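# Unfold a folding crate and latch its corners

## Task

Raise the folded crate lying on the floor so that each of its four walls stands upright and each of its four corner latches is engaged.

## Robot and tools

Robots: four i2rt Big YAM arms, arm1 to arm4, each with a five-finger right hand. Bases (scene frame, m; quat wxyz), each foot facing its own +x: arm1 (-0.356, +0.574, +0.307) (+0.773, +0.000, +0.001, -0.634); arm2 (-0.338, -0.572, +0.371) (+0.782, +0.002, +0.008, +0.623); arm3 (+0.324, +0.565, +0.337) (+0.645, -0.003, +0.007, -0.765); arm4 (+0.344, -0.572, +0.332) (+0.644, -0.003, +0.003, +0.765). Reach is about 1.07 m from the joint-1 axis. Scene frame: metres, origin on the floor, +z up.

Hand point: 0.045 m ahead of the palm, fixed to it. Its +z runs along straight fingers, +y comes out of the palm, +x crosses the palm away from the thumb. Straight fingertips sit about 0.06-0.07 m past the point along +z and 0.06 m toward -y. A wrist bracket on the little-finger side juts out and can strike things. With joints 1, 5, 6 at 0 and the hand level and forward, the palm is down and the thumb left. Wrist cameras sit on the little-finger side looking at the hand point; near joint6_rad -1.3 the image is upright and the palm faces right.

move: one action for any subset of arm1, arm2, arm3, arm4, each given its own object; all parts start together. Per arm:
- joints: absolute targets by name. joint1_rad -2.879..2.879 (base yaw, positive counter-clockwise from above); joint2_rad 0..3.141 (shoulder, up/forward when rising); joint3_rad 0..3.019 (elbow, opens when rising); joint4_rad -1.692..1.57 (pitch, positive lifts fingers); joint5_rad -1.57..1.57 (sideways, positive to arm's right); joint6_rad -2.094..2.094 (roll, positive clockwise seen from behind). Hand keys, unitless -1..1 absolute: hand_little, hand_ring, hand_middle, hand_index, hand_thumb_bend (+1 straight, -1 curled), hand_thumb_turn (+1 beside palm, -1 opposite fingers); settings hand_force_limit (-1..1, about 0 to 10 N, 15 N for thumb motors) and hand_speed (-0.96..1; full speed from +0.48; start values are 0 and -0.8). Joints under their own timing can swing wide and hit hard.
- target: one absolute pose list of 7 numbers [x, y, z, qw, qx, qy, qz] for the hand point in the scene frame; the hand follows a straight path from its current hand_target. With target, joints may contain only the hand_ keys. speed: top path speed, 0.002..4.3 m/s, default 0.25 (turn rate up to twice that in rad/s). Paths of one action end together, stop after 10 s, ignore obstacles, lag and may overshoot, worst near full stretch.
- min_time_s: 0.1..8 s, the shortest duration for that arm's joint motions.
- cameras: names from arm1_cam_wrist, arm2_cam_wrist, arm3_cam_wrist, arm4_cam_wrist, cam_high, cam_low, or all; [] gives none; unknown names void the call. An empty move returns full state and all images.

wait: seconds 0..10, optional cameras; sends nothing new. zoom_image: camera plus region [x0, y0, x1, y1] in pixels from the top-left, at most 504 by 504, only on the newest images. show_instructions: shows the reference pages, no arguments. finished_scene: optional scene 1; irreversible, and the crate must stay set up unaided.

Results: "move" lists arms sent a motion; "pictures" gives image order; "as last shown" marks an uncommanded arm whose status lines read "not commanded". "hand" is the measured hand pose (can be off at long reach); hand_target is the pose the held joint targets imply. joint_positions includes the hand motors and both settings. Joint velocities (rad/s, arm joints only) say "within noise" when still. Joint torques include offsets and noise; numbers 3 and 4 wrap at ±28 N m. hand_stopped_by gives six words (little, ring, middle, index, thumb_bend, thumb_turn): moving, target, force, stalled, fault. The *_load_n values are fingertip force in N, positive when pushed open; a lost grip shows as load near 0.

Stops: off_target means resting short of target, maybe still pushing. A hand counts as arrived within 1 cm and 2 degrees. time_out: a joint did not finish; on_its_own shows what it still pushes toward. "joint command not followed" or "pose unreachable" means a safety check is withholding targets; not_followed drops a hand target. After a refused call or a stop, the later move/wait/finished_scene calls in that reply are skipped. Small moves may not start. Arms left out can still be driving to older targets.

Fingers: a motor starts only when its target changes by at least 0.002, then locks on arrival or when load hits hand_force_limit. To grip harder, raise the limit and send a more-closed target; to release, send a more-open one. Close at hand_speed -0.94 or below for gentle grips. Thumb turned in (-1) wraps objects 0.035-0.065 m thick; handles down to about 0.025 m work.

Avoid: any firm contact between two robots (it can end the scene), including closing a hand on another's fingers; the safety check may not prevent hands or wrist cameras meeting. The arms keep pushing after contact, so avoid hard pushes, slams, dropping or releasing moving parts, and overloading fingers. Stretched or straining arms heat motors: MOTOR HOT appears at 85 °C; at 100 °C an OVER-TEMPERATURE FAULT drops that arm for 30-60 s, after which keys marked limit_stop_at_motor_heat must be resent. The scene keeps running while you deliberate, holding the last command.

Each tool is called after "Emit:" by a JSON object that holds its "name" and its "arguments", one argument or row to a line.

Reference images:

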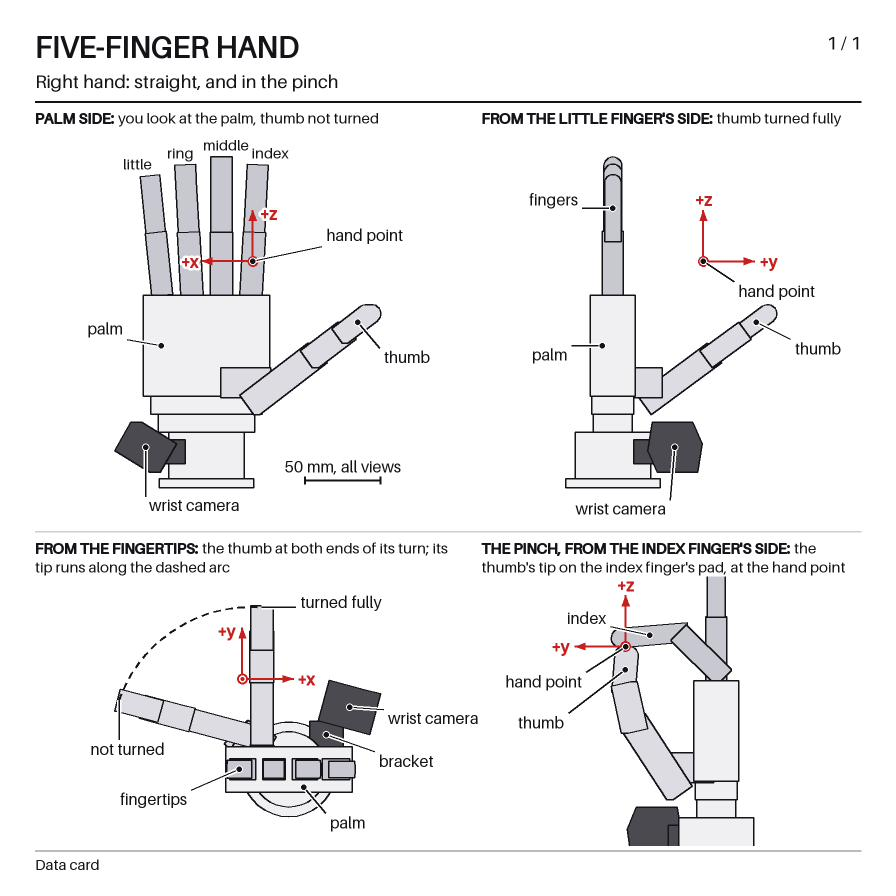

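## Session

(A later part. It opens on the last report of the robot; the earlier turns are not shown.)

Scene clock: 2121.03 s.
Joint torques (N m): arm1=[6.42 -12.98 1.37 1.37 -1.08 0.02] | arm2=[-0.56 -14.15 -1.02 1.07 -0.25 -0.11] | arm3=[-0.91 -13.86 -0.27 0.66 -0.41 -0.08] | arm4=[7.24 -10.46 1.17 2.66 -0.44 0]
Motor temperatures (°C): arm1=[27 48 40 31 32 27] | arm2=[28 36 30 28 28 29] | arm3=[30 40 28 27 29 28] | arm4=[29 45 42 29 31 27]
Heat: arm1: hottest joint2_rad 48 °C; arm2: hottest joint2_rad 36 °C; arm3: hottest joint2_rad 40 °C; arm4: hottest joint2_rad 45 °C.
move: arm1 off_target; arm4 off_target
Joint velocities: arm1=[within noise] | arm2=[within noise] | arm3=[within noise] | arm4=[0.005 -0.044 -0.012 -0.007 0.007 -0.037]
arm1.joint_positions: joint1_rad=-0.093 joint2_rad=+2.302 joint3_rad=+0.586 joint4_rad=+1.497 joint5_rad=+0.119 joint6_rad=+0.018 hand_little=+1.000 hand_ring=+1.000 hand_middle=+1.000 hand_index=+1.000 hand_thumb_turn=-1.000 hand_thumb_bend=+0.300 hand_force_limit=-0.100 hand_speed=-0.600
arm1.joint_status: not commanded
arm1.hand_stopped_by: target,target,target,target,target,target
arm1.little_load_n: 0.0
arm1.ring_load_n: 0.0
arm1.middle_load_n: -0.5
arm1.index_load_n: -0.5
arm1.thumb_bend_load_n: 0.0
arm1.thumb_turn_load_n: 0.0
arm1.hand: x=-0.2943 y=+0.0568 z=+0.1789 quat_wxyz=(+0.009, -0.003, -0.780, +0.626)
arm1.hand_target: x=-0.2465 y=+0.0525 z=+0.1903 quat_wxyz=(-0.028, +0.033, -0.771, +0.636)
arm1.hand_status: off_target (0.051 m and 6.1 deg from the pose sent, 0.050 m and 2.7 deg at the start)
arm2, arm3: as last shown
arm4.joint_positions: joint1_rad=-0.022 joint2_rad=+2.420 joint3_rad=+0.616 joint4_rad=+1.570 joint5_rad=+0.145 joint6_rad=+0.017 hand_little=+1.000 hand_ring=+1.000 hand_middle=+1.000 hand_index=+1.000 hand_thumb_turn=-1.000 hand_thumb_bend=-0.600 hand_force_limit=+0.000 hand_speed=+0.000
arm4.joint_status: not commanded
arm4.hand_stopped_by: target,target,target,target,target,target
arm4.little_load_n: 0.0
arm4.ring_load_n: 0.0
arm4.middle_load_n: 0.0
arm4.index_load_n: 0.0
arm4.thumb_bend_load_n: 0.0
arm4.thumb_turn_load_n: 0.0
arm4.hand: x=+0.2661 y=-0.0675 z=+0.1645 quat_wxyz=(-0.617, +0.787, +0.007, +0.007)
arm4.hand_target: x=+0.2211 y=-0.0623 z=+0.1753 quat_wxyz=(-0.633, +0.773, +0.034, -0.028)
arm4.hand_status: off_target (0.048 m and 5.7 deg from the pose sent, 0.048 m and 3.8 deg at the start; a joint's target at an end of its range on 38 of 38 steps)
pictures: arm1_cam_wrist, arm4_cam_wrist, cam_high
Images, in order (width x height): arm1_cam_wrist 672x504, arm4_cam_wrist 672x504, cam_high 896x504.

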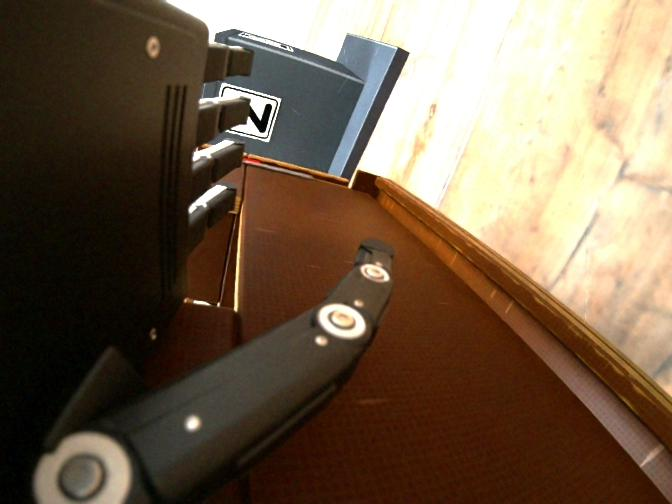

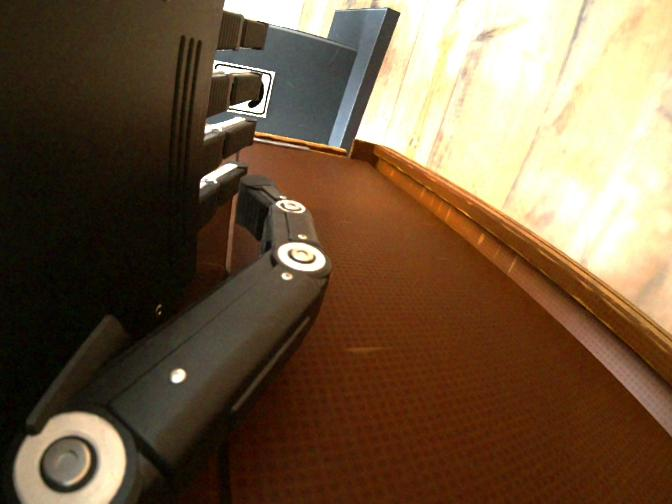

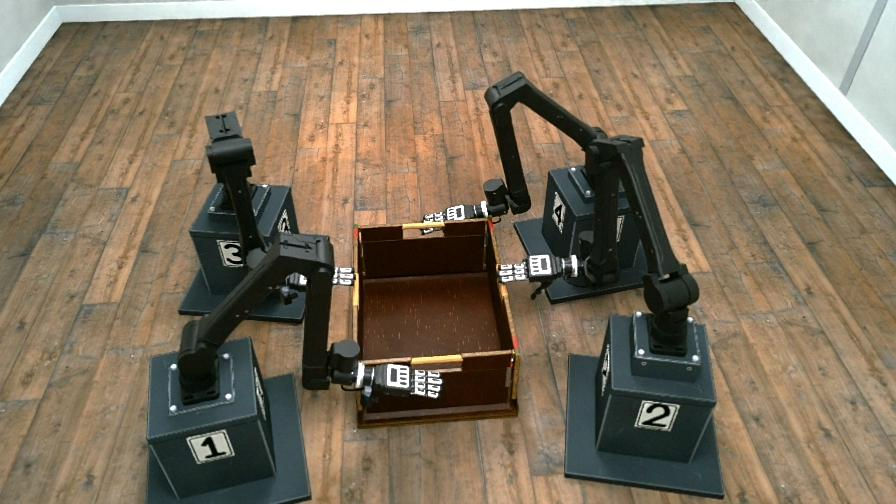

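Emit:
{"name": "move", "arguments": {
  "arm1": {"target": [-0.360, 0.060, 0.190, 0.0277, -0.0336, 0.7709, -0.6355], "speed": 0.08},
  "arm4": {"target": [0.350, -0.070, 0.175, 0.6355, -0.7709, -0.0336, 0.0277], "speed": 0.08},
  "cameras": ["cam_high", "cam_low"]
}}

Emit:
{"name": "zoom_image", "arguments": {
  "camera": "cam_high",
  "region": [340, 180, 540, 440]
}}

Emit:
{"name": "zoom_image", "arguments": {
  "camera": "cam_high",
  "region": [495, 335, 535, 395]
}}

Emit:
{"name": "zoom_image", "arguments": {
  "camera": "cam_high",
  "region": [345, 340, 385, 400]
}}

Emit:
{"name": "zoom_image", "arguments": {
  "camera": "cam_high",
  "region": [345, 210, 385, 260]
}}

Emit:
{"name": "zoom_image", "arguments": {
  "camera": "cam_high",
  "region": [470, 210, 510, 260]
}}

Scene clock: 2133.23 s.
Joint torques (N m): arm1=[0.21 -12.63 -0.49 2.11 -0.24 -0.12] | arm2=[-0.97 -14.86 -1.09 1.03 -0.19 -0.11] | arm3=[-1.14 -14.21 -0.24 0.69 -0.39 -0.07] | arm4=[0.56 -11.05 -0.81 2.66 -0.15 -0.23]
Motor temperatures (°C): arm1=[27 48 39 31 33 27] | arm2=[28 36 30 28 28 29] | arm3=[30 40 28 27 29 28] | arm4=[29 44 41 29 31 27]
Heat: arm1: hottest joint2_rad 48 °C; arm2: hottest joint2_rad 36 °C; arm3: hottest joint2_rad 40 °C; arm4: hottest joint2_rad 44 °C.
move: arm1 off_target; arm4 off_target
Joint velocities: within noise
arm1.joint_positions: joint1_rad=-0.329 joint2_rad=+2.302 joint3_rad=+0.586 joint4_rad=+1.500 joint5_rad=-0.223 joint6_rad=-0.029 hand_little=+1.000 hand_ring=+1.000 hand_middle=+1.000 hand_index=+1.000 hand_thumb_turn=-1.000 hand_thumb_bend=+0.300 hand_force_limit=-0.100 hand_speed=-0.600
arm1.joint_status: not commanded
arm1.hand_stopped_by: target,target,target,target,target,target
arm1.little_load_n: 0.0
arm1.ring_load_n: 0.0
arm1.middle_load_n: 0.0
arm1.index_load_n: 0.0
arm1.thumb_bend_load_n: 0.0
arm1.thumb_turn_load_n: 0.0
arm1.hand: x=-0.3533 y=+0.0619 z=+0.1811 quat_wxyz=(-0.036, +0.030, -0.777, +0.627)
arm1.hand_target: x=-0.3600 y=+0.0601 z=+0.1898 quat_wxyz=(-0.027, +0.033, -0.771, +0.635)
arm1.hand_status: off_target (0.011 m and 1.6 deg from the pose sent, 0.067 m and 6.1 deg at the start)
arm2: as last shown
arm2.thumb_turn_load_n: 0.5
arm3.joint_positions: joint1_rad=-1.098 joint2_rad=+2.262 joint3_rad=+0.614 joint4_rad=+1.374 joint5_rad=-1.266 joint6_rad=-0.244 hand_little=-0.950 hand_ring=+1.000 hand_middle=+1.000 hand_index=+1.000 hand_thumb_turn=-1.000 hand_thumb_bend=+1.000 hand_force_limit=+0.000 hand_speed=-0.600
arm3.joint_status: not commanded
arm3.hand_stopped_by: target,target,target,target,target,target
arm3.little_load_n: 0.0
arm3.ring_load_n: 0.0
arm3.middle_load_n: 0.0
arm3.index_load_n: 0.0
arm3.thumb_bend_load_n: 0.0
arm3.thumb_turn_load_n: 0.0
arm3.hand: x=+0.0152 y=+0.2714 z=+0.2416 quat_wxyz=(-0.004, +0.001, -0.737, +0.676)
arm3.hand_target: x=+0.0124 y=+0.2750 z=+0.2450 quat_wxyz=(+0.000, +0.000, -0.737, +0.676)
arm3.hand_status: not commanded
arm4.joint_positions: joint1_rad=-0.325 joint2_rad=+2.420 joint3_rad=+0.608 joint4_rad=+1.570 joint5_rad=-0.241 joint6_rad=-0.038 hand_little=+1.000 hand_ring=+1.000 hand_middle=+1.000 hand_index=+1.000 hand_thumb_turn=-1.000 hand_thumb_bend=-0.600 hand_force_limit=+0.000 hand_speed=+0.000
arm4.joint_status: not commanded
arm4.hand_stopped_by: target,target,target,target,target,target
arm4.little_load_n: 0.0
arm4.ring_load_n: 0.0
arm4.middle_load_n: 0.0
arm4.index_load_n: 0.0
arm4.thumb_bend_load_n: 0.0
arm4.thumb_turn_load_n: 0.0
arm4.hand: x=+0.3475 y=-0.0745 z=+0.1659 quat_wxyz=(-0.615, +0.787, +0.029, -0.035)
arm4.hand_target: x=+0.3501 y=-0.0698 z=+0.1751 quat_wxyz=(-0.626, +0.778, +0.035, -0.029)
arm4.hand_status: off_target (0.011 m and 3.1 deg from the pose sent, 0.085 m and 5.7 deg at the start; a joint's target at an end of its range on 69 of 69 steps)
Images, in order (width x height): cam_high 896x504, cam_low 896x504.

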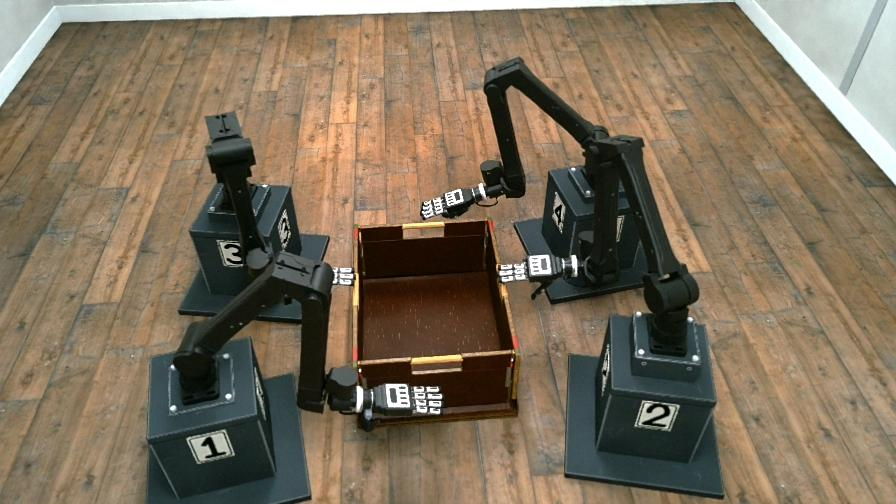

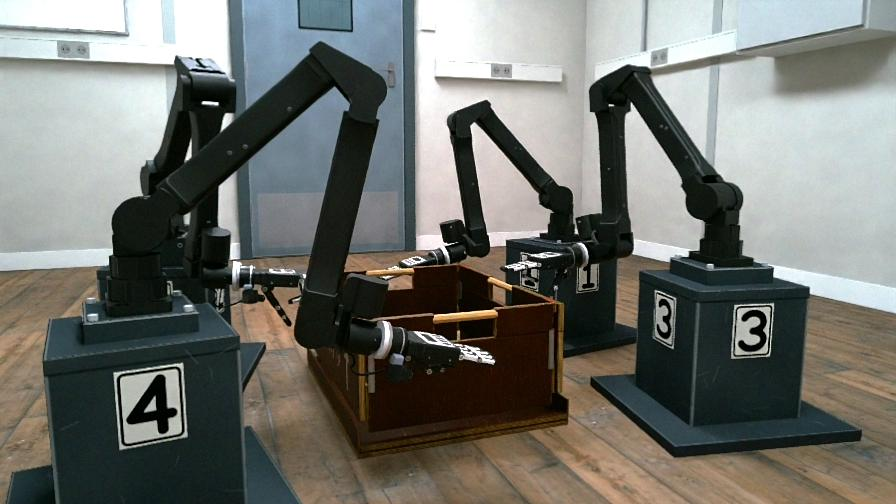

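Scaled by 1.938 from the camera's image (finer frame: 1280x720).

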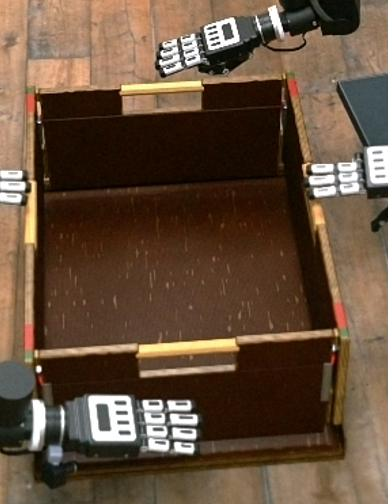

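Scaled by 8.400 from the camera's image (finer frame: 1280x720).

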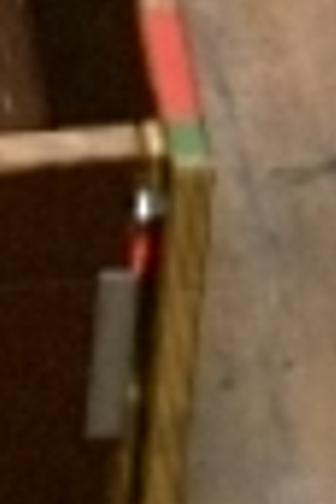

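Scaled by 8.400 from the camera's image (finer frame: 1280x720).

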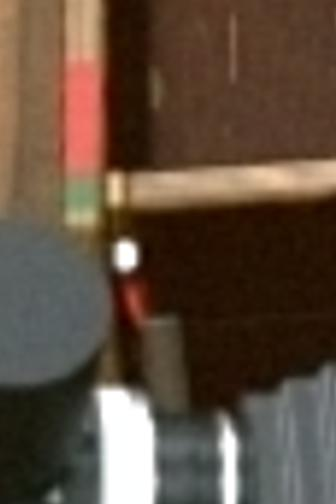

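Scaled by 10.080 from the camera's image (finer frame: 1280x720).

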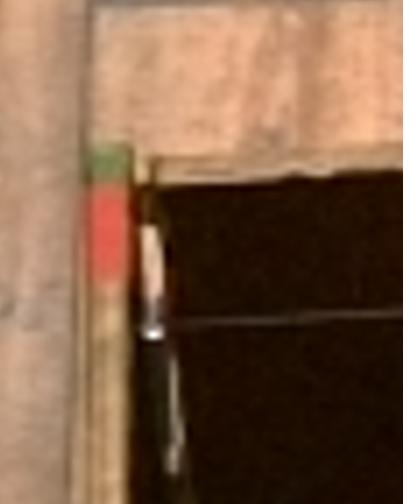

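Scaled by 10.080 from the camera's image (finer frame: 1280x720).

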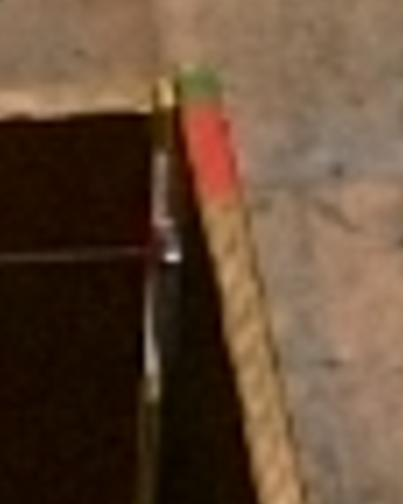

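Emit:
{"name": "finished_scene", "arguments": {

}}

The scene is finished: the task was done.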